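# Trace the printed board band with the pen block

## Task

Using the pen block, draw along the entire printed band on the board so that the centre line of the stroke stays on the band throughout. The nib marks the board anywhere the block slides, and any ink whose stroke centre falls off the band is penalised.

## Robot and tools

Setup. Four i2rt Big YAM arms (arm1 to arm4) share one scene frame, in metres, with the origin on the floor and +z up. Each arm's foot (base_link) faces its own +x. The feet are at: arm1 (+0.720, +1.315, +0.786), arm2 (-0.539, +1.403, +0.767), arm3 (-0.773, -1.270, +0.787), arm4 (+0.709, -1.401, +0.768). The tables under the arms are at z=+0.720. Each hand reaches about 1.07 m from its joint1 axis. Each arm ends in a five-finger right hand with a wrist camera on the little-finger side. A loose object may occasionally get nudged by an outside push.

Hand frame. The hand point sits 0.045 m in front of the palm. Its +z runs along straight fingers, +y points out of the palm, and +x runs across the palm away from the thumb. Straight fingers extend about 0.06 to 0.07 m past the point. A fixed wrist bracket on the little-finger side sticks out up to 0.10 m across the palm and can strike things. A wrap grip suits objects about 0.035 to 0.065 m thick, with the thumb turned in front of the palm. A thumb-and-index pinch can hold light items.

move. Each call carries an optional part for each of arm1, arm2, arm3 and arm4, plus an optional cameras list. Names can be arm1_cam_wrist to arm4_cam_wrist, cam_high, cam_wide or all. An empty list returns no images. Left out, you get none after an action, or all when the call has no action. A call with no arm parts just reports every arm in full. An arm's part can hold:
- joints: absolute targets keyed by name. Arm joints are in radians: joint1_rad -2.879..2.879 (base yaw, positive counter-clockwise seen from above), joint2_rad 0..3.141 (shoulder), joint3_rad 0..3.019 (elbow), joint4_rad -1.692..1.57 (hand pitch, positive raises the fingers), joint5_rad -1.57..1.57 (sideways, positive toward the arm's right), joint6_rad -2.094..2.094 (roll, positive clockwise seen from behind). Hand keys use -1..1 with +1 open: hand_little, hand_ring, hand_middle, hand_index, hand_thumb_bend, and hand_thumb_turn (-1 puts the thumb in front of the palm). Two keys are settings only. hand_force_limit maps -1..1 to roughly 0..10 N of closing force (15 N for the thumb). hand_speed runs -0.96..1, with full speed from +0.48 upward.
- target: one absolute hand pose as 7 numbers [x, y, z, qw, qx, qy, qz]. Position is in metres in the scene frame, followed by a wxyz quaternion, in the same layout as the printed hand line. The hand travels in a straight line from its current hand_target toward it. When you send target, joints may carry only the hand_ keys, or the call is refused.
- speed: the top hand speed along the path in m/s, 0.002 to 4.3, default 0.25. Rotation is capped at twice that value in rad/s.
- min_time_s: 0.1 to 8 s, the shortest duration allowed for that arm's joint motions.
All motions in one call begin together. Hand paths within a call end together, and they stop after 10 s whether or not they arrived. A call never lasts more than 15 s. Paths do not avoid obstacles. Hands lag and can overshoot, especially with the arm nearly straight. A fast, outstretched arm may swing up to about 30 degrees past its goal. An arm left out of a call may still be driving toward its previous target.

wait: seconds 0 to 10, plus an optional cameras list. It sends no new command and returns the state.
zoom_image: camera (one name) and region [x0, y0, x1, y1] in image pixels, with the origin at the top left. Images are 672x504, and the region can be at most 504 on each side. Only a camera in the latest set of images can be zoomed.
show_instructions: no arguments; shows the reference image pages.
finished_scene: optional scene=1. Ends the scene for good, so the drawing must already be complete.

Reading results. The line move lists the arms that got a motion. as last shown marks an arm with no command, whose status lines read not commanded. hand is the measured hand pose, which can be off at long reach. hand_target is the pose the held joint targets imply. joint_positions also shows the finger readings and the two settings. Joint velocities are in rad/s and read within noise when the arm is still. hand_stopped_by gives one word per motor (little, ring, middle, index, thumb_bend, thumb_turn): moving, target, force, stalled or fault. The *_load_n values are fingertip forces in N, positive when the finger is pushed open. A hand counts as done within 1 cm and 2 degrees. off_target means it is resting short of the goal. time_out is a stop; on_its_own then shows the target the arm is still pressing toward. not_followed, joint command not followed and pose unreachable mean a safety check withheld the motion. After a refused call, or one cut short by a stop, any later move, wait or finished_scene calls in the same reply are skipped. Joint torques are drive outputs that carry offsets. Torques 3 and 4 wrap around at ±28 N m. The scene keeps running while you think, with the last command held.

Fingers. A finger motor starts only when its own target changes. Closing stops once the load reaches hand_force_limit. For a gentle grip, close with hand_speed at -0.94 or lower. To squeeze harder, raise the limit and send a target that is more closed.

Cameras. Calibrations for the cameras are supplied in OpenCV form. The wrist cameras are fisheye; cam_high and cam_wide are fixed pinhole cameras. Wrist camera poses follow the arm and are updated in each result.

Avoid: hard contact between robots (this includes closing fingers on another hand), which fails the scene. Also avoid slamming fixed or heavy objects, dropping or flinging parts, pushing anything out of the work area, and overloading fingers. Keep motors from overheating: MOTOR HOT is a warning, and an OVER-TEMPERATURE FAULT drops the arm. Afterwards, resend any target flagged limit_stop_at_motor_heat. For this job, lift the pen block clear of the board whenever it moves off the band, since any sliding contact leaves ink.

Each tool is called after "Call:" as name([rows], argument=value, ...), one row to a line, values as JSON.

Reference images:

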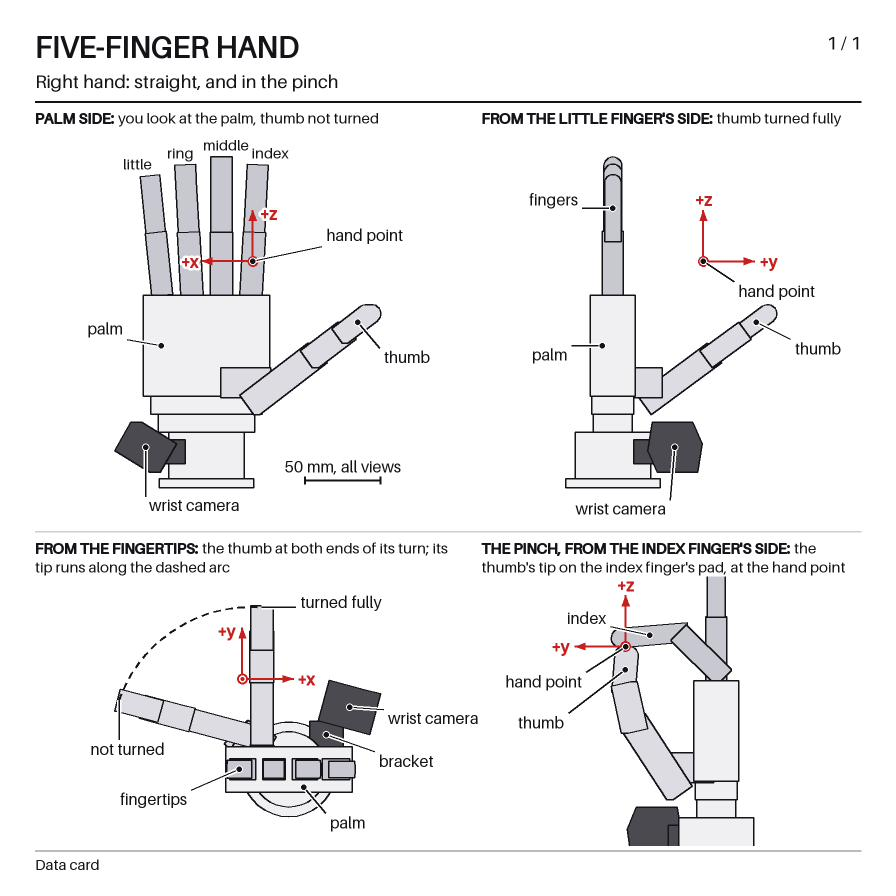

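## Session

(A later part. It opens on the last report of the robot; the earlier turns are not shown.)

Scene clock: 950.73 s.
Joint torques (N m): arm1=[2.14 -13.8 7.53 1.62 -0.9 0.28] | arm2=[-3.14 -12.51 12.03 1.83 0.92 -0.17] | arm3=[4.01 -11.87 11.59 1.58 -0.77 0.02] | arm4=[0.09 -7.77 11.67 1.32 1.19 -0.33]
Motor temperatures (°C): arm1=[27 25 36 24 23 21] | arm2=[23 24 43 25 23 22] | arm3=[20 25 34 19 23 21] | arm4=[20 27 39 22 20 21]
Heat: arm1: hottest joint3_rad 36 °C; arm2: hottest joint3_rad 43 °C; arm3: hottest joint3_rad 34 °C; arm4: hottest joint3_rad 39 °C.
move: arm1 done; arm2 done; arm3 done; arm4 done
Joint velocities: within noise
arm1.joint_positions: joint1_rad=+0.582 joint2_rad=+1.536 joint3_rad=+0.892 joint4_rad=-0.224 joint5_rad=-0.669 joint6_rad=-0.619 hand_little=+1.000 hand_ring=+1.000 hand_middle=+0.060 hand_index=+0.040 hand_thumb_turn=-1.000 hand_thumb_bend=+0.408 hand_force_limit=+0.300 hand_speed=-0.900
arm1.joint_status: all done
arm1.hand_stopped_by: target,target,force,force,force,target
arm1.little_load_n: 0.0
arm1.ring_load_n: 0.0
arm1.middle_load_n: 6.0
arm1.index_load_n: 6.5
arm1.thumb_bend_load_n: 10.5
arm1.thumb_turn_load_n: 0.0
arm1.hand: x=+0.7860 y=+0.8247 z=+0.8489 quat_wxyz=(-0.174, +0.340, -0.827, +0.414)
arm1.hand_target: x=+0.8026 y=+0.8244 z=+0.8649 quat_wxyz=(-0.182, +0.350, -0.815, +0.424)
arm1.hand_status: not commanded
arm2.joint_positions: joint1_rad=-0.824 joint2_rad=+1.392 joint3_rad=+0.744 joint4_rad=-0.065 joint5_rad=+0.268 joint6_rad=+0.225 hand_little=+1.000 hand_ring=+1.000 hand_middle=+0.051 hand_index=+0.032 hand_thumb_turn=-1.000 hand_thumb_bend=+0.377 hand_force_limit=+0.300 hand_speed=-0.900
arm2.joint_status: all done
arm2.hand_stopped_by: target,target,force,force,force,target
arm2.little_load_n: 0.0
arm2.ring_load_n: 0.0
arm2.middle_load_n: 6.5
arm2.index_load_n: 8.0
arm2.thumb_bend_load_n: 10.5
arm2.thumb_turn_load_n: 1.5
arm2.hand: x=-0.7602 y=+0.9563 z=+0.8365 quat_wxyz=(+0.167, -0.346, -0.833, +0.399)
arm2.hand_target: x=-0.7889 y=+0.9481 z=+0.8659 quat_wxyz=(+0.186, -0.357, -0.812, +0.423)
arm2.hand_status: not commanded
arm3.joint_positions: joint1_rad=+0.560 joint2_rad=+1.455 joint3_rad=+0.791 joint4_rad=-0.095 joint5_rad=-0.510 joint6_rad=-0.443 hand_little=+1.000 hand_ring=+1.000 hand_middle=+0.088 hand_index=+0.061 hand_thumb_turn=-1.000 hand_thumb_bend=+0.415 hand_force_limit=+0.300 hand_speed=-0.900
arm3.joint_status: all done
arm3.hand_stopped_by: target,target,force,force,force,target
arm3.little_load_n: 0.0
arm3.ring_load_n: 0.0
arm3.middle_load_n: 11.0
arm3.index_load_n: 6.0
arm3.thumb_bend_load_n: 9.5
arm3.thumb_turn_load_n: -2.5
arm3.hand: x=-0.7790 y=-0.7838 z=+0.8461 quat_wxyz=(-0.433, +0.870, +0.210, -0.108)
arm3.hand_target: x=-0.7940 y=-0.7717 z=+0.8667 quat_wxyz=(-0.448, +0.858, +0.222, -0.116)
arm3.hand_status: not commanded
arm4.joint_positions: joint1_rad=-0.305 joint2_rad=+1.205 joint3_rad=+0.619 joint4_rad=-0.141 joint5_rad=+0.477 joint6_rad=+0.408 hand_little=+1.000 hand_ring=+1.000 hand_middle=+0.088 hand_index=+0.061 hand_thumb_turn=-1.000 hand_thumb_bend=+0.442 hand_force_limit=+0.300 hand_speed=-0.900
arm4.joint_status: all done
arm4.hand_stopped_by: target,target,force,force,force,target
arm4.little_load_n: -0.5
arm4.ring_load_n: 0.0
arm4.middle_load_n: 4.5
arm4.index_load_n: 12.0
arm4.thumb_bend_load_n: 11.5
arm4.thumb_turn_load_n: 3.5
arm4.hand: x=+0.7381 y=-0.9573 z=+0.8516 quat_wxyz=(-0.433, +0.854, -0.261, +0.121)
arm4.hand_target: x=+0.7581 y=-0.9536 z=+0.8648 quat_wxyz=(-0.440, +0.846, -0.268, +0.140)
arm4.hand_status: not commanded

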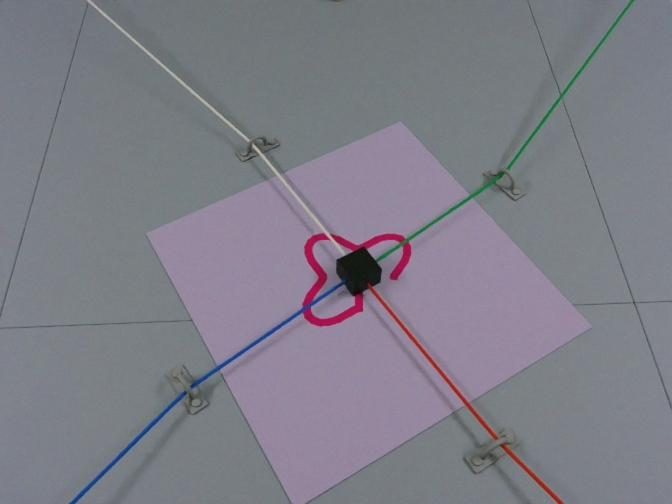

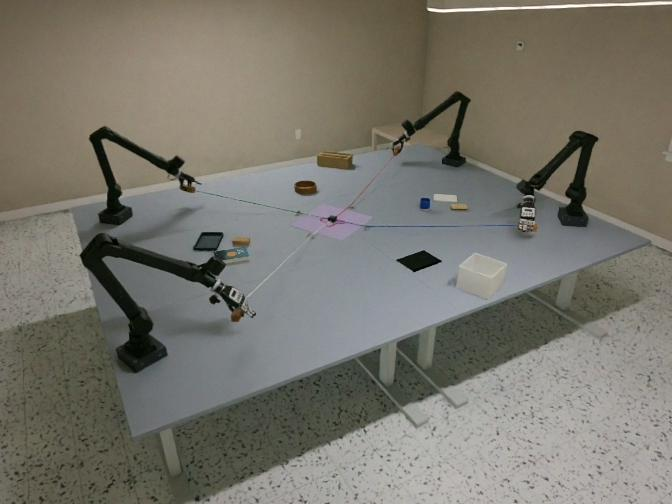

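Call:
move(arm1={"target": [0.8026, 0.790, 0.868, 0.1767, -0.3394, 0.8195, -0.4265], "speed": 0.05}, arm2={"joints": {"joint1_rad": -0.778}, "min_time_s": 2}, arm3={"target": [-0.8243, -0.715, 0.868, 0.431, -0.8281, -0.3179, 0.1655], "speed": 0.1}, arm4={"joints": {"joint1_rad": -0.238}, "min_time_s": 2}, cameras=["all"])

Scene clock: 1007.77 s.
Joint torques (N m): arm1=[0.97 -11.34 11.15 1.63 -0.45 0.24] | arm2=[-0.09 -12.28 11.95 1.84 0.35 -0.13] | arm3=[2.96 -12.57 13.65 1.46 -0.61 -0.21] | arm4=[3.72 -7.65 11.66 1.32 0.59 -0.12]
Motor temperatures (°C): arm1=[27 23 35 23 24 21] | arm2=[23 24 48 25 24 21] | arm3=[20 25 31 19 24 21] | arm4=[20 27 42 22 22 21]
Heat: arm1: hottest joint3_rad 35 °C; arm2: hottest joint3_rad 48 °C; arm3: hottest joint3_rad 31 °C; arm4: hottest joint3_rad 42 °C.
move: arm1 off_target; arm2 done; arm3 off_target; arm4 done
Joint velocities: arm1=[within noise] | arm2=[within noise] | arm3=[0.005 -0.044 -0.032 0.002 0.007 0.037] | arm4=[within noise]
arm1.joint_positions: joint1_rad=+0.605 joint2_rad=+1.568 joint3_rad=+0.936 joint4_rad=-0.224 joint5_rad=-0.658 joint6_rad=-0.584 hand_little=+1.000 hand_ring=+1.000 hand_middle=+0.060 hand_index=+0.040 hand_thumb_turn=-1.000 hand_thumb_bend=+0.408 hand_force_limit=+0.300 hand_speed=-0.900
arm1.joint_status: not commanded
arm1.hand_stopped_by: target,target,force,force,force,target
arm1.little_load_n: 0.0
arm1.ring_load_n: 0.0
arm1.middle_load_n: 6.0
arm1.index_load_n: 6.5
arm1.thumb_bend_load_n: 10.5
arm1.thumb_turn_load_n: 0.0
arm1.hand: x=+0.7962 y=+0.8097 z=+0.8515 quat_wxyz=(-0.179, +0.334, -0.829, +0.412)
arm1.hand_target: x=+0.8026 y=+0.7911 z=+0.8684 quat_wxyz=(-0.177, +0.339, -0.819, +0.427)
arm1.hand_status: off_target (0.026 m and 2.1 deg from the pose sent, 0.043 m and 1.7 deg at the start)
arm2.joint_positions: joint1_rad=-0.788 joint2_rad=+1.392 joint3_rad=+0.744 joint4_rad=-0.065 joint5_rad=+0.282 joint6_rad=+0.225 hand_little=+1.000 hand_ring=+1.000 hand_middle=+0.051 hand_index=+0.032 hand_thumb_turn=-1.000 hand_thumb_bend=+0.377 hand_force_limit=+0.300 hand_speed=-0.900
arm2.joint_status: all done
arm2.hand_stopped_by: target,target,force,force,force,target
arm2.little_load_n: 0.0
arm2.ring_load_n: 0.0
arm2.middle_load_n: 7.0
arm2.index_load_n: 6.5
arm2.thumb_bend_load_n: 10.5
arm2.thumb_turn_load_n: 0.0
arm2.hand: x=-0.7464 y=+0.9498 z=+0.8366 quat_wxyz=(+0.166, -0.333, -0.837, +0.401)
arm2.hand_target: x=-0.7508 y=+0.9291 z=+0.8658 quat_wxyz=(+0.169, -0.323, -0.826, +0.430)
arm2.hand_status: not commanded
arm3.joint_positions: joint1_rad=+0.624 joint2_rad=+1.615 joint3_rad=+1.002 joint4_rad=-0.235 joint5_rad=-0.643 joint6_rad=-0.567 hand_little=+1.000 hand_ring=+1.000 hand_middle=+0.088 hand_index=+0.061 hand_thumb_turn=-1.000 hand_thumb_bend=+0.415 hand_force_limit=+0.300 hand_speed=-0.900
arm3.joint_status: not commanded
arm3.hand_stopped_by: target,target,force,force,force,target
arm3.little_load_n: 0.0
arm3.ring_load_n: 0.0
arm3.middle_load_n: 8.0
arm3.index_load_n: 7.0
arm3.thumb_bend_load_n: 10.0
arm3.thumb_turn_load_n: 0.0
arm3.hand: x=-0.8185 y=-0.7365 z=+0.8500 quat_wxyz=(-0.415, +0.841, +0.302, -0.171)
arm3.hand_target: x=-0.8243 y=-0.7164 z=+0.8683 quat_wxyz=(-0.431, +0.828, +0.318, -0.166)
arm3.hand_status: off_target (0.029 m and 3.1 deg from the pose sent, 0.085 m and 14.8 deg at the start)
arm4.joint_positions: joint1_rad=-0.250 joint2_rad=+1.205 joint3_rad=+0.619 joint4_rad=-0.141 joint5_rad=+0.491 joint6_rad=+0.385 hand_little=+1.000 hand_ring=+1.000 hand_middle=+0.088 hand_index=+0.061 hand_thumb_turn=-1.000 hand_thumb_bend=+0.442 hand_force_limit=+0.300 hand_speed=-0.900
arm4.joint_status: all done
arm4.hand_stopped_by: target,target,force,force,force,target
arm4.little_load_n: -0.5
arm4.ring_load_n: 0.0
arm4.middle_load_n: 7.5
arm4.index_load_n: 8.0
arm4.thumb_bend_load_n: 11.5
arm4.thumb_turn_load_n: 0.5
arm4.hand: x=+0.7172 y=-0.9576 z=+0.8516 quat_wxyz=(-0.436, +0.862, -0.230, +0.120)
arm4.hand_target: x=+0.7127 y=-0.9510 z=+0.8651 quat_wxyz=(-0.447, +0.858, -0.225, +0.117)
arm4.hand_status: not commanded
pictures: arm1_cam_wrist, arm2_cam_wrist, arm3_cam_wrist, arm4_cam_wrist, cam_high, cam_wide
arm1_cam_wrist: T_world_to_cam=[[-0.55917, 0.18766, -0.80753, 0.98228], [0.14408, 0.98122, 0.12826, -1.02201], [0.81644, -0.04463, -0.57571, -0.00879]] pos_world=[0.70369, 0.81808, 0.91925]
arm2_cam_wrist: T_world_to_cam=[[0.19911, 0.65104, -0.73246, 0.13934], [0.97989, -0.14195, 0.14021, 0.74282], [-0.01269, -0.74565, -0.66622, 1.37537]] pos_world=[-0.73817, 1.04026, 0.91421]
arm3_cam_wrist: T_world_to_cam=[[0.57837, -0.33505, -0.74379, 0.85301], [-0.27258, -0.93873, 0.21091, -1.10187], [-0.76889, 0.08076, -0.63426, 0.08435]] pos_world=[-0.72885, -0.75537, 0.92036]
arm4_cam_wrist: T_world_to_cam=[[-0.11269, -0.63594, -0.76347, 0.12194], [-0.99091, 0.01515, 0.13364, 0.61683], [-0.07343, 0.77159, -0.63187, 1.44629]] pos_world=[0.73116, -1.04774, 0.92452]

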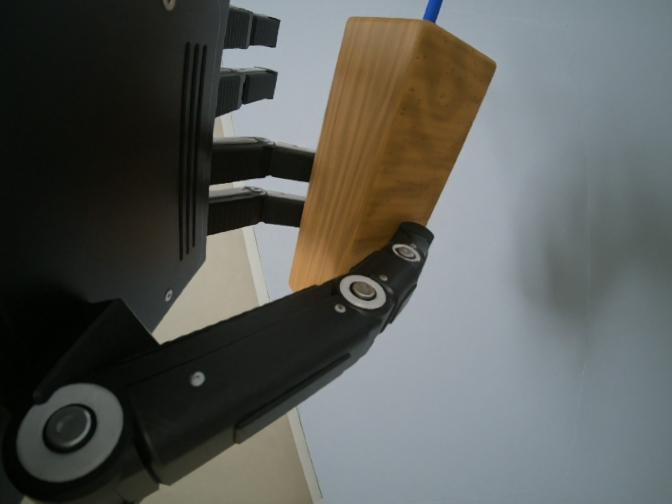

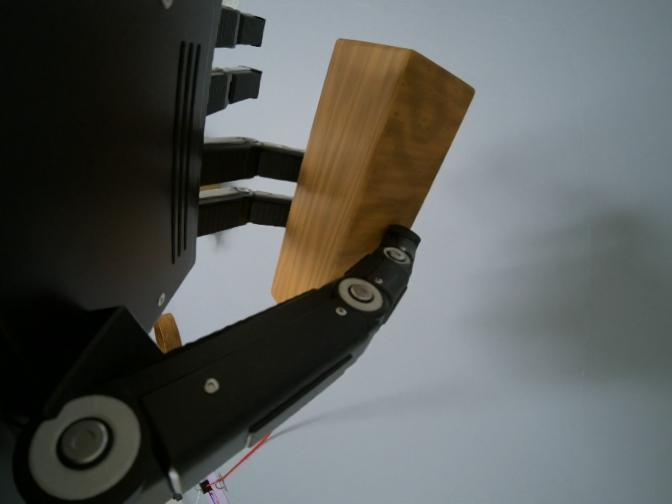

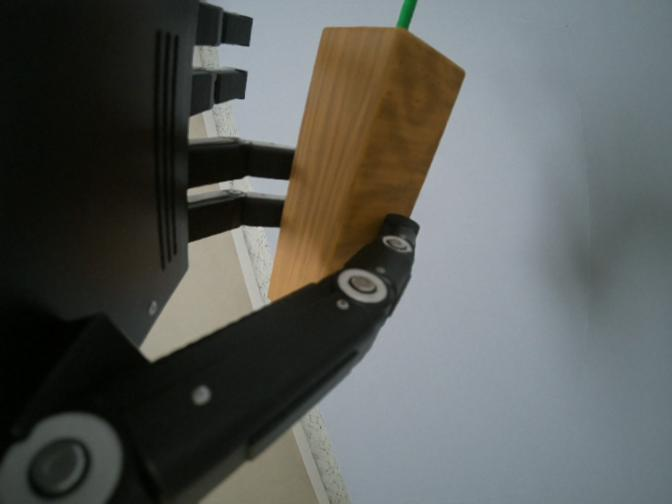

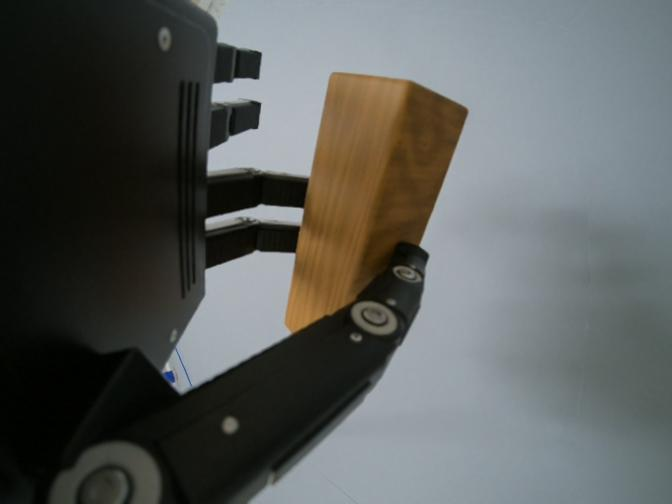

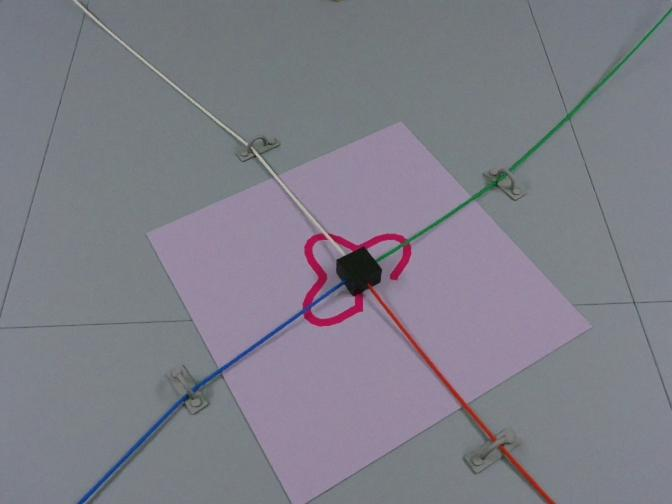

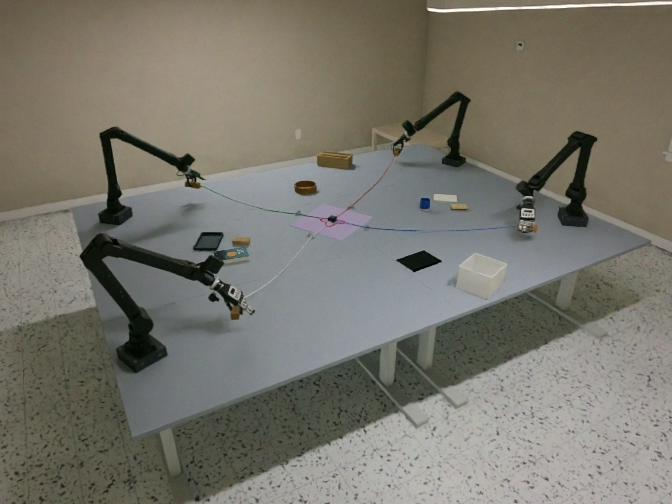

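Call:
move(arm1={"joints": {"joint1_rad": 0.622}, "min_time_s": 1.5}, arm2={"joints": {"joint1_rad": -0.825}, "min_time_s": 1.5}, arm3={"joints": {"joint1_rad": 0.535}, "min_time_s": 2}, arm4={"joints": {"joint1_rad": -0.085}, "min_time_s": 2}, cameras=["cam_high"])

Call:
zoom_image(camera="cam_high", region=[310, 230, 410, 330])

Scene clock: 1067.10 s.
Joint torques (N m): arm1=[0.91 -11.28 11.18 1.63 -0.46 0.24] | arm2=[-1.32 -12.22 12 1.8 0.37 -0.14] | arm3=[0.62 -12.57 13.78 1.4 -0.63 -0.22] | arm4=[3.66 -7.65 11.69 1.39 0.56 -0.11]
Motor temperatures (°C): arm1=[26 22 37 23 23 21] | arm2=[23 24 50 25 23 21] | arm3=[20 24 35 19 24 20] | arm4=[20 27 42 22 21 21]
Heat: arm1: hottest joint3_rad 37 °C; arm2: hottest joint3_rad 50 °C; arm3: hottest joint3_rad 35 °C; arm4: hottest joint3_rad 42 °C.
move: arm1 done; arm2 done; arm3 done; arm4 done
Joint velocities: within noise
arm1.joint_positions: joint1_rad=+0.608 joint2_rad=+1.568 joint3_rad=+0.936 joint4_rad=-0.224 joint5_rad=-0.657 joint6_rad=-0.584 hand_little=+1.000 hand_ring=+1.000 hand_middle=+0.060 hand_index=+0.040 hand_thumb_turn=-1.000 hand_thumb_bend=+0.408 hand_force_limit=+0.300 hand_speed=-0.900
arm1.joint_status: all done
arm1.hand_stopped_by: target,target,force,force,force,target
arm1.little_load_n: 0.0
arm1.ring_load_n: 0.0
arm1.middle_load_n: 6.0
arm1.index_load_n: 7.0
arm1.thumb_bend_load_n: 10.5
arm1.thumb_turn_load_n: 0.0
arm1.hand: x=+0.7976 y=+0.8099 z=+0.8515 quat_wxyz=(-0.180, +0.335, -0.828, +0.412)
arm1.hand_target: x=+0.8045 y=+0.7914 z=+0.8684 quat_wxyz=(-0.178, +0.341, -0.819, +0.426)
arm1.hand_status: not commanded
arm2.joint_positions: joint1_rad=-0.811 joint2_rad=+1.392 joint3_rad=+0.744 joint4_rad=-0.065 joint5_rad=+0.282 joint6_rad=+0.224 hand_little=+1.000 hand_ring=+1.000 hand_middle=+0.051 hand_index=+0.032 hand_thumb_turn=-1.000 hand_thumb_bend=+0.377 hand_force_limit=+0.300 hand_speed=-0.900
arm2.joint_status: all done
arm2.hand_stopped_by: target,target,force,force,force,target
arm2.little_load_n: 0.0
arm2.ring_load_n: 0.0
arm2.middle_load_n: 7.0
arm2.index_load_n: 7.0
arm2.thumb_bend_load_n: 10.5
arm2.thumb_turn_load_n: 0.0
arm2.hand: x=-0.7568 y=+0.9547 z=+0.8366 quat_wxyz=(+0.171, -0.343, -0.833, +0.399)
arm2.hand_target: x=-0.7730 y=+0.9397 z=+0.8659 quat_wxyz=(+0.179, -0.343, -0.818, +0.426)
arm2.hand_status: not commanded
arm3.joint_positions: joint1_rad=+0.549 joint2_rad=+1.615 joint3_rad=+1.002 joint4_rad=-0.235 joint5_rad=-0.643 joint6_rad=-0.567 hand_little=+1.000 hand_ring=+1.000 hand_middle=+0.088 hand_index=+0.061 hand_thumb_turn=-1.000 hand_thumb_bend=+0.415 hand_force_limit=+0.300 hand_speed=-0.900
arm3.joint_status: all done
arm3.hand_stopped_by: target,target,force,force,force,target
arm3.little_load_n: 0.0
arm3.ring_load_n: 0.0
arm3.middle_load_n: 8.0
arm3.index_load_n: 7.5
arm3.thumb_bend_load_n: 10.0
arm3.thumb_turn_load_n: 0.0
arm3.hand: x=-0.7788 y=-0.7346 z=+0.8495 quat_wxyz=(-0.420, +0.852, +0.271, -0.155)
arm3.hand_target: x=-0.7669 y=-0.7139 z=+0.8676 quat_wxyz=(-0.438, +0.844, +0.274, -0.143)
arm3.hand_status: not commanded
arm4.joint_positions: joint1_rad=-0.096 joint2_rad=+1.205 joint3_rad=+0.619 joint4_rad=-0.142 joint5_rad=+0.492 joint6_rad=+0.384 hand_little=+1.000 hand_ring=+1.000 hand_middle=+0.088 hand_index=+0.061 hand_thumb_turn=-1.000 hand_thumb_bend=+0.442 hand_force_limit=+0.300 hand_speed=-0.900
arm4.joint_status: all done
arm4.hand_stopped_by: target,target,force,force,force,target
arm4.little_load_n: 0.0
arm4.ring_load_n: 0.0
arm4.middle_load_n: 8.0
arm4.index_load_n: 8.0
arm4.thumb_bend_load_n: 12.0
arm4.thumb_turn_load_n: 0.0
arm4.hand: x=+0.6496 y=-0.9621 z=+0.8517 quat_wxyz=(-0.444, +0.877, -0.163, +0.086)
arm4.hand_target: x=+0.6439 y=-0.9559 z=+0.8655 quat_wxyz=(-0.455, +0.873, -0.158, +0.082)
arm4.hand_status: not commanded

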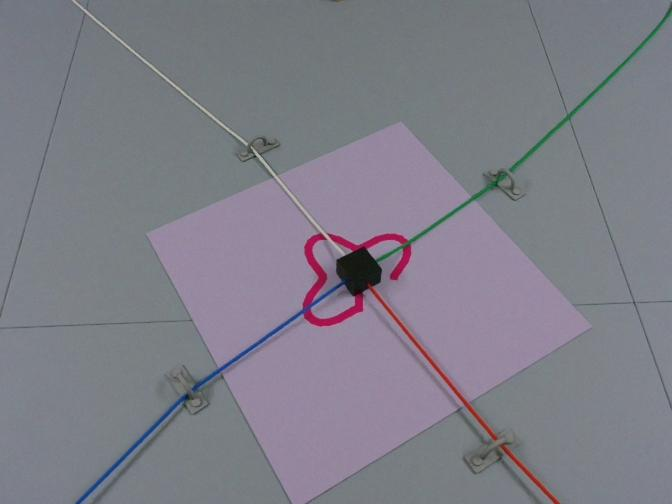

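Scaled by 5.040 from the camera's image (finer frame: 960x720).

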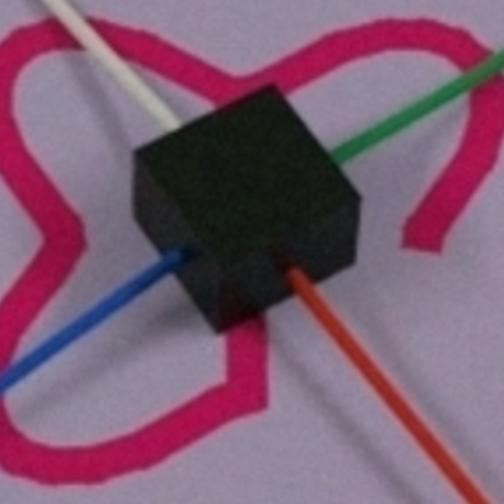

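Call:
move(arm1={"joints": {"joint1_rad": 0.637}, "min_time_s": 1}, arm2={"joints": {"joint1_rad": -0.843}, "min_time_s": 1}, cameras=["cam_high"])

Call:
zoom_image(camera="cam_high", region=[310, 230, 410, 330])

Scene clock: 1081.00 s.
Joint torques (N m): arm1=[1.26 -11.46 10.88 1.66 -0.56 0.24] | arm2=[-2.14 -12.45 11.95 1.84 0.56 -0.14] | arm3=[0.38 -12.51 13.6 1.35 -0.61 -0.2] | arm4=[3.6 -7.71 11.67 1.4 0.55 -0.11]
Motor temperatures (°C): arm1=[26 22 37 23 23 21] | arm2=[23 24 50 25 23 21] | arm3=[20 24 36 19 24 20] | arm4=[20 27 43 22 20 21]
Heat: arm1: hottest joint3_rad 37 °C; arm2: hottest joint3_rad 50 °C; arm3: hottest joint3_rad 36 °C; arm4: hottest joint3_rad 43 °C.
move: arm1 done; arm2 done
Joint velocities: within noise
arm1.joint_positions: joint1_rad=+0.621 joint2_rad=+1.568 joint3_rad=+0.939 joint4_rad=-0.224 joint5_rad=-0.655 joint6_rad=-0.584 hand_little=+1.000 hand_ring=+1.000 hand_middle=+0.060 hand_index=+0.040 hand_thumb_turn=-1.000 hand_thumb_bend=+0.408 hand_force_limit=+0.300 hand_speed=-0.900
arm1.joint_status: all done
arm1.hand_stopped_by: target,target,force,force,force,target
arm1.little_load_n: 0.0
arm1.ring_load_n: 0.0
arm1.middle_load_n: 6.0
arm1.index_load_n: 6.5
arm1.thumb_bend_load_n: 10.5
arm1.thumb_turn_load_n: 0.0
arm1.hand: x=+0.8039 y=+0.8091 z=+0.8528 quat_wxyz=(-0.181, +0.341, -0.826, +0.412)
arm1.hand_target: x=+0.8125 y=+0.7928 z=+0.8685 quat_wxyz=(-0.181, +0.347, -0.816, +0.425)
arm1.hand_status: not commanded
arm2.joint_positions: joint1_rad=-0.823 joint2_rad=+1.392 joint3_rad=+0.744 joint4_rad=-0.065 joint5_rad=+0.277 joint6_rad=+0.224 hand_little=+1.000 hand_ring=+1.000 hand_middle=+0.051 hand_index=+0.032 hand_thumb_turn=-1.000 hand_thumb_bend=+0.377 hand_force_limit=+0.300 hand_speed=-0.900
arm2.joint_status: all done
arm2.hand_stopped_by: target,target,force,force,force,target
arm2.little_load_n: 0.0
arm2.ring_load_n: 0.0
arm2.middle_load_n: 6.5
arm2.index_load_n: 7.0
arm2.thumb_bend_load_n: 11.0
arm2.thumb_turn_load_n: 0.0
arm2.hand: x=-0.7611 y=+0.9568 z=+0.8366 quat_wxyz=(+0.171, -0.347, -0.832, +0.398)
arm2.hand_target: x=-0.7812 y=+0.9439 z=+0.8659 quat_wxyz=(+0.183, -0.350, -0.815, +0.424)
arm2.hand_status: not commanded
arm3, arm4: as last shown
arm4.index_load_n: 7.5
arm4.thumb_turn_load_n: 0.5

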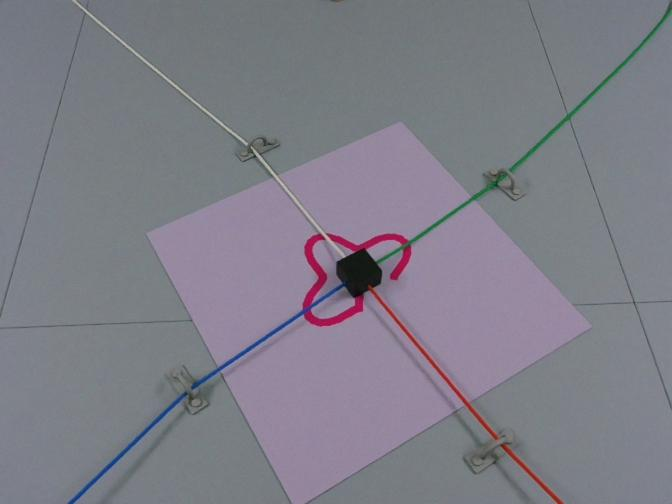

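Scaled by 5.040 from the camera's image (finer frame: 960x720).

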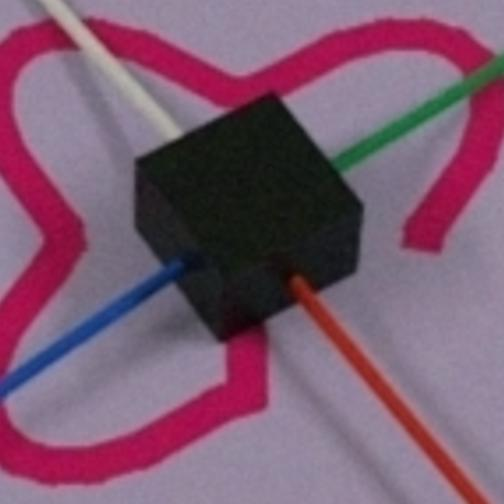

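Call:
move(arm1={"joints": {"joint1_rad": 0.650}, "min_time_s": 1.2}, arm2={"joints": {"joint1_rad": -0.858}, "min_time_s": 1.2}, cameras=["cam_high"])

Call:
zoom_image(camera="cam_high", region=[310, 230, 410, 330])

Scene clock: 1095.70 s.
Joint torques (N m): arm1=[1.32 -11.46 10.88 1.63 -0.58 0.24] | arm2=[-2.14 -12.16 11.97 1.73 0.56 -0.14] | arm3=[0.44 -12.69 13.71 1.44 -0.62 -0.22] | arm4=[3.66 -7.71 11.67 1.39 0.56 -0.11]
Motor temperatures (°C): arm1=[26 22 39 23 23 21] | arm2=[23 24 51 25 23 21] | arm3=[20 24 36 19 24 20] | arm4=[20 27 43 22 20 21]
Heat: arm1: hottest joint3_rad 39 °C; arm2: hottest joint3_rad 51 °C; arm3: hottest joint3_rad 36 °C; arm4: hottest joint3_rad 43 °C.
move: arm1 done; arm2 done
Joint velocities: within noise
arm1.joint_positions: joint1_rad=+0.633 joint2_rad=+1.568 joint3_rad=+0.939 joint4_rad=-0.224 joint5_rad=-0.654 joint6_rad=-0.584 hand_little=+1.000 hand_ring=+1.000 hand_middle=+0.060 hand_index=+0.040 hand_thumb_turn=-1.000 hand_thumb_bend=+0.408 hand_force_limit=+0.300 hand_speed=-0.900
arm1.joint_status: all done
arm1.hand_stopped_by: target,target,force,force,force,target
arm1.little_load_n: 0.0
arm1.ring_load_n: 0.0
arm1.middle_load_n: 6.0
arm1.index_load_n: 6.5
arm1.thumb_bend_load_n: 10.5
arm1.thumb_turn_load_n: 0.0
arm1.hand: x=+0.8096 y=+0.8101 z=+0.8528 quat_wxyz=(-0.183, +0.346, -0.824, +0.411)
arm1.hand_target: x=+0.8192 y=+0.7940 z=+0.8685 quat_wxyz=(-0.184, +0.352, -0.814, +0.424)
arm1.hand_status: not commanded
arm2.joint_positions: joint1_rad=-0.837 joint2_rad=+1.392 joint3_rad=+0.744 joint4_rad=-0.065 joint5_rad=+0.277 joint6_rad=+0.224 hand_little=+1.000 hand_ring=+1.000 hand_middle=+0.051 hand_index=+0.032 hand_thumb_turn=-1.000 hand_thumb_bend=+0.377 hand_force_limit=+0.300 hand_speed=-0.900
arm2.joint_status: all done
arm2.hand_stopped_by: target,target,force,force,force,target
arm2.little_load_n: 0.0
arm2.ring_load_n: 0.0
arm2.middle_load_n: 6.5
arm2.index_load_n: 7.5
arm2.thumb_bend_load_n: 10.5
arm2.thumb_turn_load_n: 0.5
arm2.hand: x=-0.7675 y=+0.9600 z=+0.8366 quat_wxyz=(+0.173, -0.353, -0.829, +0.397)
arm2.hand_target: x=-0.7880 y=+0.9476 z=+0.8659 quat_wxyz=(+0.186, -0.356, -0.812, +0.423)
arm2.hand_status: not commanded
arm3, arm4: as last shown
arm3.middle_load_n: 7.5
arm3.thumb_turn_load_n: 0.5
arm4.thumb_bend_load_n: 11.5
arm4.thumb_turn_load_n: 0.0

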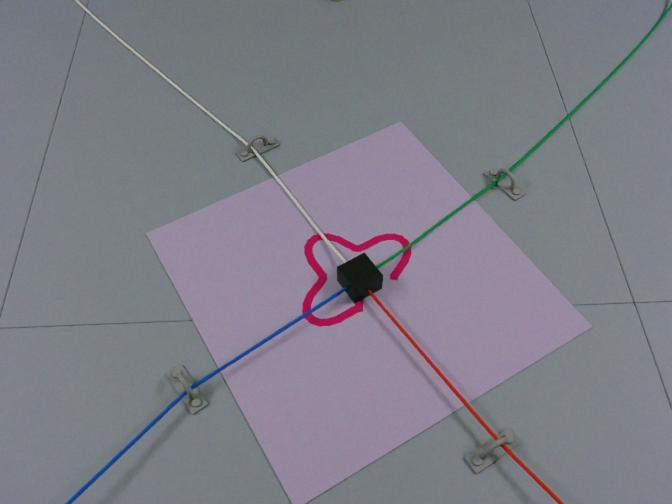

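Scaled by 5.040 from the camera's image (finer frame: 960x720).

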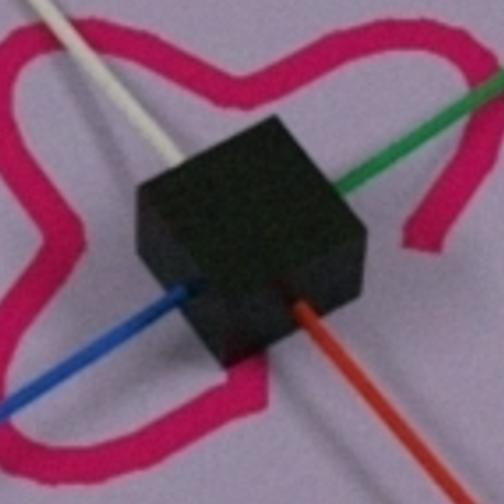

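Call:
move(arm1={"joints": {"joint1_rad": 0.668}, "min_time_s": 1.5}, arm2={"joints": {"joint1_rad": -0.877}, "min_time_s": 1.5}, arm3={"joints": {"joint1_rad": 0.36}, "min_time_s": 2}, cameras=["cam_high"])

Call:
zoom_image(camera="cam_high", region=[310, 230, 410, 330])

Scene clock: 1117.10 s.
Joint torques (N m): arm1=[1.44 -11.34 10.88 1.65 -0.61 0.24] | arm2=[-2.32 -12.81 11.92 1.84 0.57 -0.13] | arm3=[0.56 -12.63 13.63 1.42 -0.57 -0.27] | arm4=[3.66 -7.71 11.66 1.4 0.56 -0.11]
Motor temperatures (°C): arm1=[26 22 40 23 23 21] | arm2=[23 24 51 25 23 21] | arm3=[20 24 36 19 24 20] | arm4=[20 27 43 22 20 21]
Heat: arm1: hottest joint3_rad 40 °C; arm2: hottest joint3_rad 51 °C; arm3: hottest joint3_rad 36 °C; arm4: hottest joint3_rad 43 °C.
move: arm1 done; arm2 done; arm3 done
Joint velocities: within noise
arm1.joint_positions: joint1_rad=+0.649 joint2_rad=+1.568 joint3_rad=+0.939 joint4_rad=-0.224 joint5_rad=-0.654 joint6_rad=-0.584 hand_little=+1.000 hand_ring=+1.000 hand_middle=+0.060 hand_index=+0.040 hand_thumb_turn=-1.000 hand_thumb_bend=+0.408 hand_force_limit=+0.300 hand_speed=-0.900
arm1.joint_status: all done
arm1.hand_stopped_by: target,target,force,force,force,target
arm1.little_load_n: 0.0
arm1.ring_load_n: 0.0
arm1.middle_load_n: 6.0
arm1.index_load_n: 6.0
arm1.thumb_bend_load_n: 11.0
arm1.thumb_turn_load_n: -0.5
arm1.hand: x=+0.8175 y=+0.8115 z=+0.8527 quat_wxyz=(-0.186, +0.352, -0.821, +0.409)
arm1.hand_target: x=+0.8284 y=+0.7959 z=+0.8685 quat_wxyz=(-0.187, +0.360, -0.811, +0.422)
arm1.hand_status: not commanded
arm2.joint_positions: joint1_rad=-0.856 joint2_rad=+1.392 joint3_rad=+0.744 joint4_rad=-0.065 joint5_rad=+0.277 joint6_rad=+0.224 hand_little=+1.000 hand_ring=+1.000 hand_middle=+0.051 hand_index=+0.032 hand_thumb_turn=-1.000 hand_thumb_bend=+0.377 hand_force_limit=+0.300 hand_speed=-0.900
arm2.joint_status: all done
arm2.hand_stopped_by: target,target,force,force,force,target
arm2.little_load_n: 0.0
arm2.ring_load_n: 0.0
arm2.middle_load_n: 6.5
arm2.index_load_n: 7.0
arm2.thumb_bend_load_n: 11.0
arm2.thumb_turn_load_n: 0.0
arm2.hand: x=-0.7759 y=+0.9645 z=+0.8366 quat_wxyz=(+0.177, -0.361, -0.826, +0.396)
arm2.hand_target: x=-0.7965 y=+0.9524 z=+0.8659 quat_wxyz=(+0.190, -0.364, -0.809, +0.421)
arm2.hand_status: not commanded
arm3.joint_positions: joint1_rad=+0.373 joint2_rad=+1.615 joint3_rad=+1.002 joint4_rad=-0.235 joint5_rad=-0.644 joint6_rad=-0.567 hand_little=+1.000 hand_ring=+1.000 hand_middle=+0.088 hand_index=+0.061 hand_thumb_turn=-1.000 hand_thumb_bend=+0.415 hand_force_limit=+0.300 hand_speed=-0.900
arm3.joint_status: all done
arm3.hand_stopped_by: target,target,force,force,force,target
arm3.little_load_n: 0.0
arm3.ring_load_n: 0.0
arm3.middle_load_n: 8.0
arm3.index_load_n: 7.5
arm3.thumb_bend_load_n: 9.5
arm3.thumb_turn_load_n: 0.0
arm3.hand: x=-0.6851 y=-0.7417 z=+0.8485 quat_wxyz=(-0.431, +0.873, +0.195, -0.118)
arm3.hand_target: x=-0.6700 y=-0.7233 z=+0.8665 quat_wxyz=(-0.448, +0.865, +0.199, -0.104)
arm3.hand_status: not commanded
arm4: as last shown
arm4.index_load_n: 8.0
arm4.thumb_bend_load_n: 12.0

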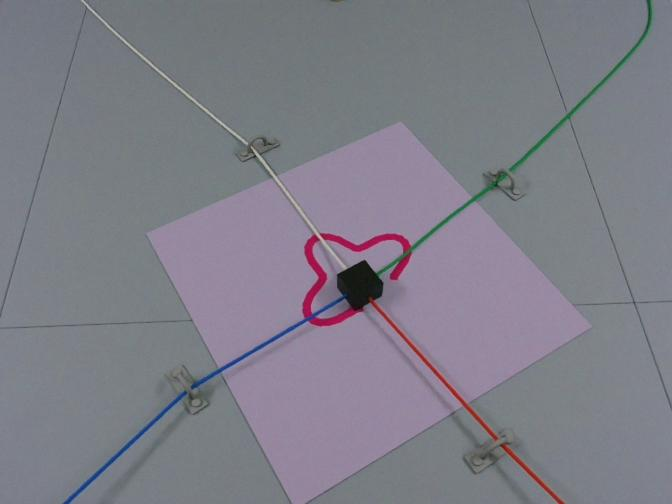

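Scaled by 5.040 from the camera's image (finer frame: 960x720).

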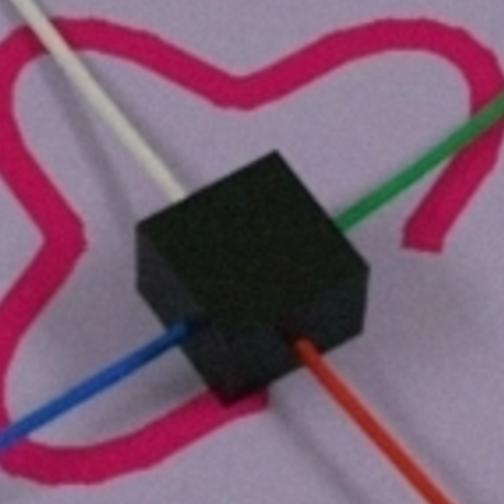

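Call:
move(arm1={"joints": {"joint1_rad": 0.687}, "min_time_s": 1.5}, arm2={"joints": {"joint1_rad": -0.899}, "min_time_s": 1.5}, cameras=["cam_high"])

Call:
zoom_image(camera="cam_high", region=[310, 240, 410, 340])

Scene clock: 1133.23 s.
Joint torques (N m): arm1=[1.49 -11.4 10.88 1.66 -0.66 0.24] | arm2=[-1.67 -12.16 11.93 1.8 0.58 -0.15] | arm3=[1.08 -13.04 13.67 1.35 -0.61 -0.25] | arm4=[3.66 -7.65 11.67 1.39 0.55 -0.11]
Motor temperatures (°C): arm1=[26 22 41 23 23 21] | arm2=[23 24 51 25 23 21] | arm3=[20 24 36 19 23 20] | arm4=[20 27 43 22 20 21]
Heat: arm1: hottest joint3_rad 41 °C; arm2: hottest joint3_rad 51 °C; arm3: hottest joint3_rad 36 °C; arm4: hottest joint3_rad 43 °C.
move: arm1 done; arm2 done
Joint velocities: within noise
arm1.joint_positions: joint1_rad=+0.667 joint2_rad=+1.568 joint3_rad=+0.939 joint4_rad=-0.224 joint5_rad=-0.652 joint6_rad=-0.584 hand_little=+1.000 hand_ring=+1.000 hand_middle=+0.060 hand_index=+0.040 hand_thumb_turn=-1.000 hand_thumb_bend=+0.408 hand_force_limit=+0.300 hand_speed=-0.900
arm1.joint_status: all done
arm1.hand_stopped_by: target,target,force,force,force,target
arm1.little_load_n: 0.0
arm1.ring_load_n: 0.0
arm1.middle_load_n: 6.0
arm1.index_load_n: 6.5
arm1.thumb_bend_load_n: 10.5
arm1.thumb_turn_load_n: 0.0
arm1.hand: x=+0.8267 y=+0.8133 z=+0.8526 quat_wxyz=(-0.189, +0.360, -0.818, +0.407)
arm1.hand_target: x=+0.8384 y=+0.7980 z=+0.8685 quat_wxyz=(-0.191, +0.367, -0.807, +0.420)
arm1.hand_status: not commanded
arm2.joint_positions: joint1_rad=-0.878 joint2_rad=+1.392 joint3_rad=+0.744 joint4_rad=-0.065 joint5_rad=+0.277 joint6_rad=+0.224 hand_little=+1.000 hand_ring=+1.000 hand_middle=+0.051 hand_index=+0.032 hand_thumb_turn=-1.000 hand_thumb_bend=+0.377 hand_force_limit=+0.300 hand_speed=-0.900
arm2.joint_status: all done
arm2.hand_stopped_by: target,target,force,force,force,target
arm2.little_load_n: 0.0
arm2.ring_load_n: 0.0
arm2.middle_load_n: 7.0
arm2.index_load_n: 7.5
arm2.thumb_bend_load_n: 10.5
arm2.thumb_turn_load_n: 0.0
arm2.hand: x=-0.7854 y=+0.9697 z=+0.8367 quat_wxyz=(+0.181, -0.370, -0.822, +0.394)
arm2.hand_target: x=-0.8066 y=+0.9583 z=+0.8660 quat_wxyz=(+0.194, -0.373, -0.805, +0.419)
arm2.hand_status: not commanded
arm3, arm4: as last shown
arm3.thumb_bend_load_n: 10.0
arm4.thumb_bend_load_n: 11.5

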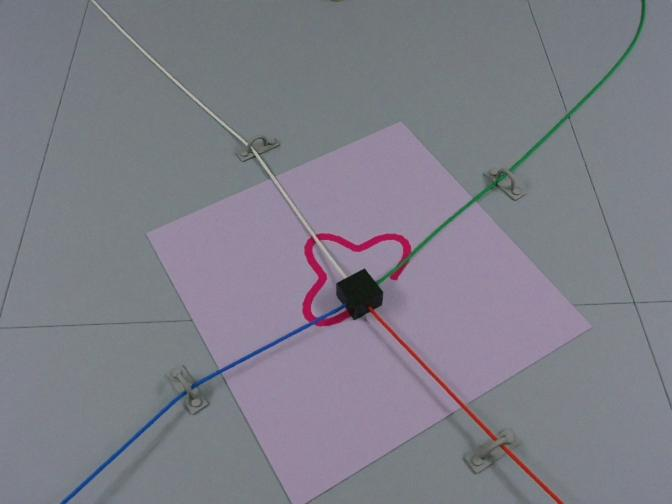

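Scaled by 5.040 from the camera's image (finer frame: 960x720).

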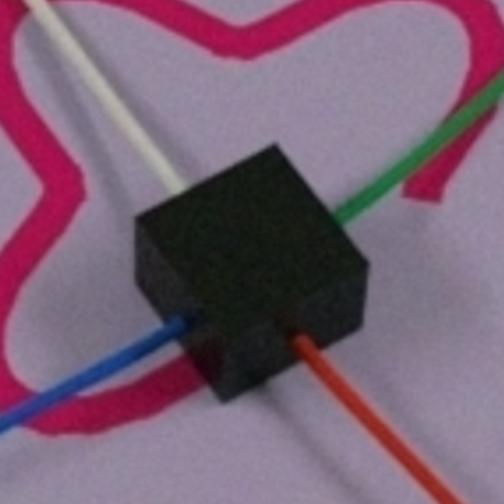

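Call:
move(arm1={"joints": {"joint1_rad": 0.700}, "min_time_s": 1.3}, arm2={"joints": {"joint1_rad": -0.918}, "min_time_s": 1.3}, cameras=["cam_high"])

Call:
zoom_image(camera="cam_high", region=[310, 240, 410, 340])

Scene clock: 1144.43 s.
Joint torques (N m): arm1=[1.44 -11.4 10.88 1.66 -0.68 0.24] | arm2=[-2.02 -12.81 11.96 1.77 0.58 -0.15] | arm3=[0.85 -12.45 13.65 1.32 -0.55 -0.27] | arm4=[3.6 -7.71 11.67 1.39 0.56 -0.11]
Motor temperatures (°C): arm1=[26 22 41 23 23 21] | arm2=[23 24 51 25 23 21] | arm3=[20 24 37 19 23 20] | arm4=[20 27 43 22 20 21]
Heat: arm1: hottest joint3_rad 41 °C; arm2: hottest joint3_rad 51 °C; arm3: hottest joint3_rad 37 °C; arm4: hottest joint3_rad 43 °C.
move: arm1 done; arm2 done
Joint velocities: within noise
arm1.joint_positions: joint1_rad=+0.680 joint2_rad=+1.568 joint3_rad=+0.939 joint4_rad=-0.224 joint5_rad=-0.652 joint6_rad=-0.584 hand_little=+1.000 hand_ring=+1.000 hand_middle=+0.060 hand_index=+0.040 hand_thumb_turn=-1.000 hand_thumb_bend=+0.408 hand_force_limit=+0.300 hand_speed=-0.900
arm1.joint_status: all done
arm1.hand_stopped_by: target,target,force,force,force,target
arm1.little_load_n: -0.5
arm1.ring_load_n: 0.0
arm1.middle_load_n: 6.0
arm1.index_load_n: 6.5
arm1.thumb_bend_load_n: 11.0
arm1.thumb_turn_load_n: 0.0
arm1.hand: x=+0.8331 y=+0.8148 z=+0.8525 quat_wxyz=(-0.191, +0.365, -0.816, +0.406)
arm1.hand_target: x=+0.8451 y=+0.7996 z=+0.8685 quat_wxyz=(-0.194, +0.373, -0.805, +0.419)
arm1.hand_status: not commanded
arm2.joint_positions: joint1_rad=-0.895 joint2_rad=+1.392 joint3_rad=+0.744 joint4_rad=-0.065 joint5_rad=+0.276 joint6_rad=+0.224 hand_little=+1.000 hand_ring=+1.000 hand_middle=+0.051 hand_index=+0.032 hand_thumb_turn=-1.000 hand_thumb_bend=+0.377 hand_force_limit=+0.300 hand_speed=-0.900
arm2.joint_status: all done
arm2.hand_stopped_by: target,target,force,force,force,target
arm2.little_load_n: 0.0
arm2.ring_load_n: 0.0
arm2.middle_load_n: 6.5
arm2.index_load_n: 7.0
arm2.thumb_bend_load_n: 10.5
arm2.thumb_turn_load_n: 0.5
arm2.hand: x=-0.7927 y=+0.9740 z=+0.8367 quat_wxyz=(+0.185, -0.377, -0.819, +0.392)
arm2.hand_target: x=-0.8149 y=+0.9634 z=+0.8660 quat_wxyz=(+0.198, -0.380, -0.801, +0.417)
arm2.hand_status: not commanded
arm3, arm4: as last shown
arm3.ring_load_n: -0.5

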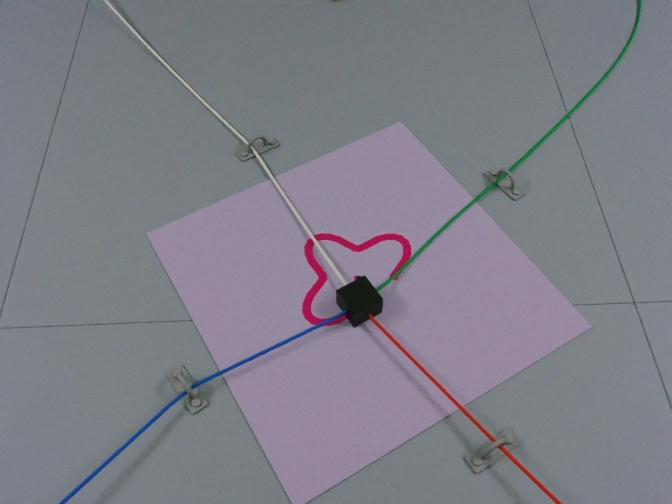

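Scaled by 5.040 from the camera's image (finer frame: 960x720).

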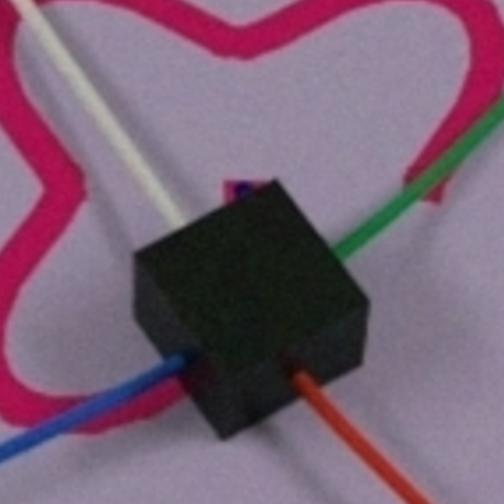

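Call:
move(arm1={"joints": {"joint1_rad": 0.733}, "min_time_s": 2}, arm2={"joints": {"joint1_rad": -0.885}, "min_time_s": 1}, cameras=["cam_high"])

Call:
zoom_image(camera="cam_high", region=[300, 250, 400, 350])

Scene clock: 1174.13 s.
Joint torques (N m): arm1=[1.79 -11.52 10.47 1.68 -0.84 0.24] | arm2=[-0.09 -12.28 12 1.88 0.51 -0.14] | arm3=[0.91 -13.22 13.67 1.36 -0.58 -0.25] | arm4=[3.66 -7.65 11.67 1.4 0.56 -0.11]
Motor temperatures (°C): arm1=[26 22 41 23 23 21] | arm2=[23 24 52 25 23 21] | arm3=[20 24 37 19 23 20] | arm4=[20 27 43 22 20 21]
Heat: arm1: hottest joint3_rad 41 °C; arm2: hottest joint3_rad 52 °C; arm3: hottest joint3_rad 37 °C; arm4: hottest joint3_rad 43 °C.
move: arm1 done; arm2 done
Joint velocities: within noise
arm1.joint_positions: joint1_rad=+0.709 joint2_rad=+1.568 joint3_rad=+0.945 joint4_rad=-0.224 joint5_rad=-0.647 joint6_rad=-0.584 hand_little=+1.000 hand_ring=+1.000 hand_middle=+0.060 hand_index=+0.040 hand_thumb_turn=-1.000 hand_thumb_bend=+0.408 hand_force_limit=+0.300 hand_speed=-0.900
arm1.joint_status: all done
arm1.hand_stopped_by: target,target,force,force,force,target
arm1.little_load_n: 0.0
arm1.ring_load_n: 0.0
arm1.middle_load_n: 6.0
arm1.index_load_n: 6.5
arm1.thumb_bend_load_n: 11.0
arm1.thumb_turn_load_n: 0.0
arm1.hand: x=+0.8469 y=+0.8156 z=+0.8542 quat_wxyz=(-0.194, +0.377, -0.810, +0.405)
arm1.hand_target: x=+0.8621 y=+0.8040 z=+0.8684 quat_wxyz=(-0.201, +0.386, -0.799, +0.416)
arm1.hand_status: not commanded
arm2.joint_positions: joint1_rad=-0.891 joint2_rad=+1.392 joint3_rad=+0.744 joint4_rad=-0.065 joint5_rad=+0.279 joint6_rad=+0.224 hand_little=+1.000 hand_ring=+1.000 hand_middle=+0.051 hand_index=+0.032 hand_thumb_turn=-1.000 hand_thumb_bend=+0.377 hand_force_limit=+0.300 hand_speed=-0.900
arm2.joint_status: all done
arm2.hand_stopped_by: target,target,force,force,force,target
arm2.little_load_n: 0.0
arm2.ring_load_n: 0.0
arm2.middle_load_n: 7.0
arm2.index_load_n: 7.0
arm2.thumb_bend_load_n: 10.5
arm2.thumb_turn_load_n: 0.0
arm2.hand: x=-0.7915 y=+0.9733 z=+0.8367 quat_wxyz=(+0.185, -0.376, -0.819, +0.392)
arm2.hand_target: x=-0.8001 y=+0.9544 z=+0.8660 quat_wxyz=(+0.191, -0.367, -0.807, +0.420)
arm2.hand_status: not commanded
arm3, arm4: as last shown
arm3.ring_load_n: 0.0
arm3.middle_load_n: 7.5
arm3.thumb_turn_load_n: -0.5
arm4.middle_load_n: 7.5
arm4.index_load_n: 8.5

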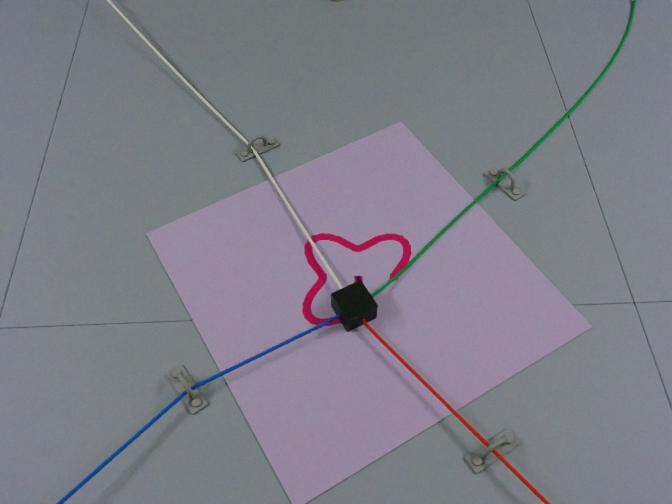

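Scaled by 5.040 from the camera's image (finer frame: 960x720).

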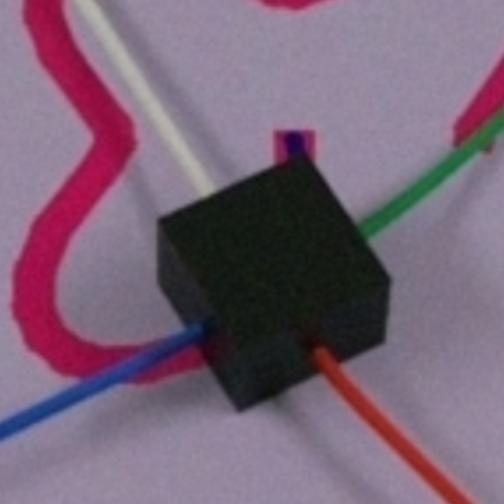

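Call:
move(arm1={"joints": {"joint1_rad": 0.776}, "min_time_s": 2.5}, arm2={"joints": {"joint1_rad": -0.867}, "min_time_s": 0.7}, cameras=["cam_high"])

Call:
zoom_image(camera="cam_high", region=[290, 250, 390, 350])

Scene clock: 1216.33 s.
Joint torques (N m): arm1=[1.96 -11.52 10.44 1.65 -0.86 0.24] | arm2=[0.09 -12.57 11.9 1.74 0.39 -0.19] | arm3=[0.56 -13.04 13.67 1.28 -0.62 -0.24] | arm4=[3.66 -7.65 11.66 1.39 0.56 -0.11]
Motor temperatures (°C): arm1=[26 22 42 23 23 21] | arm2=[23 24 52 25 23 21] | arm3=[20 24 37 19 23 20] | arm4=[20 27 43 21 20 21]
Heat: arm1: hottest joint3_rad 42 °C; arm2: hottest joint3_rad 52 °C; arm3: hottest joint3_rad 37 °C; arm4: hottest joint3_rad 43 °C.
move: arm1 done; arm2 done
Joint velocities: within noise
arm1.joint_positions: joint1_rad=+0.750 joint2_rad=+1.568 joint3_rad=+0.945 joint4_rad=-0.224 joint5_rad=-0.647 joint6_rad=-0.584 hand_little=+1.000 hand_ring=+1.000 hand_middle=+0.060 hand_index=+0.040 hand_thumb_turn=-1.000 hand_thumb_bend=+0.408 hand_force_limit=+0.300 hand_speed=-0.900
arm1.joint_status: all done
arm1.hand_stopped_by: target,target,force,force,force,target
arm1.little_load_n: 0.0
arm1.ring_load_n: 0.0
arm1.middle_load_n: 5.5
arm1.index_load_n: 6.0
arm1.thumb_bend_load_n: 11.0
arm1.thumb_turn_load_n: 0.0
arm1.hand: x=+0.8671 y=+0.8211 z=+0.8541 quat_wxyz=(-0.202, +0.393, -0.803, +0.401)
arm1.hand_target: x=+0.8837 y=+0.8106 z=+0.8684 quat_wxyz=(-0.210, +0.403, -0.790, +0.411)
arm1.hand_status: not commanded
arm2.joint_positions: joint1_rad=-0.876 joint2_rad=+1.392 joint3_rad=+0.744 joint4_rad=-0.065 joint5_rad=+0.281 joint6_rad=+0.224 hand_little=+1.000 hand_ring=+1.000 hand_middle=+0.051 hand_index=+0.032 hand_thumb_turn=-1.000 hand_thumb_bend=+0.377 hand_force_limit=+0.300 hand_speed=-0.900
arm2.joint_status: all done
arm2.hand_stopped_by: target,target,force,force,force,target
arm2.little_load_n: 0.0
arm2.ring_load_n: 0.0
arm2.middle_load_n: 6.5
arm2.index_load_n: 6.5
arm2.thumb_bend_load_n: 11.0
arm2.thumb_turn_load_n: 0.0
arm2.hand: x=-0.7852 y=+0.9697 z=+0.8367 quat_wxyz=(+0.183, -0.369, -0.822, +0.394)
arm2.hand_target: x=-0.7922 y=+0.9499 z=+0.8659 quat_wxyz=(+0.188, -0.360, -0.811, +0.422)
arm2.hand_status: not commanded
arm3, arm4: as last shown
arm3.middle_load_n: 8.0
arm3.thumb_turn_load_n: 0.0
arm4.index_load_n: 8.0

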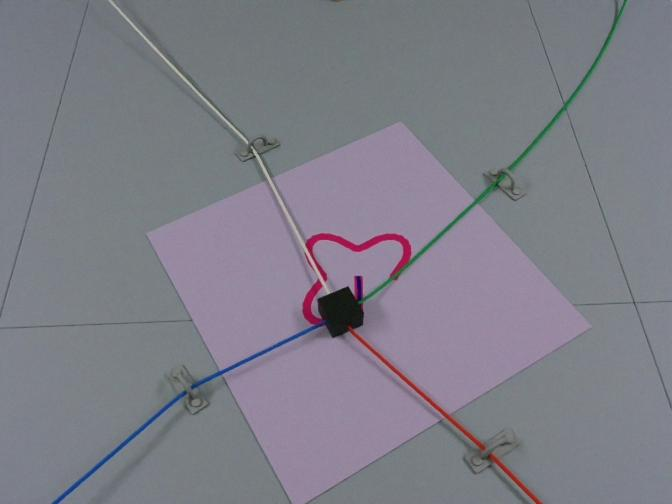

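Scaled by 5.040 from the camera's image (finer frame: 960x720).

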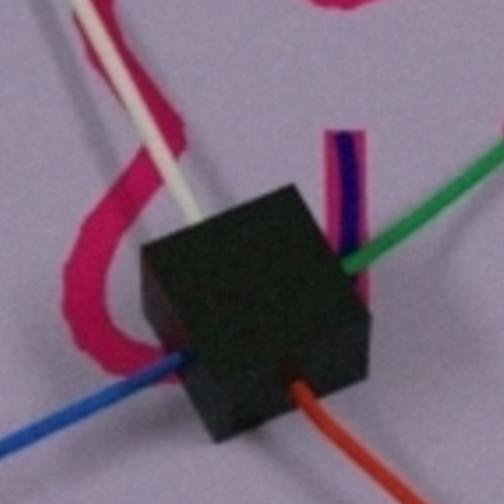

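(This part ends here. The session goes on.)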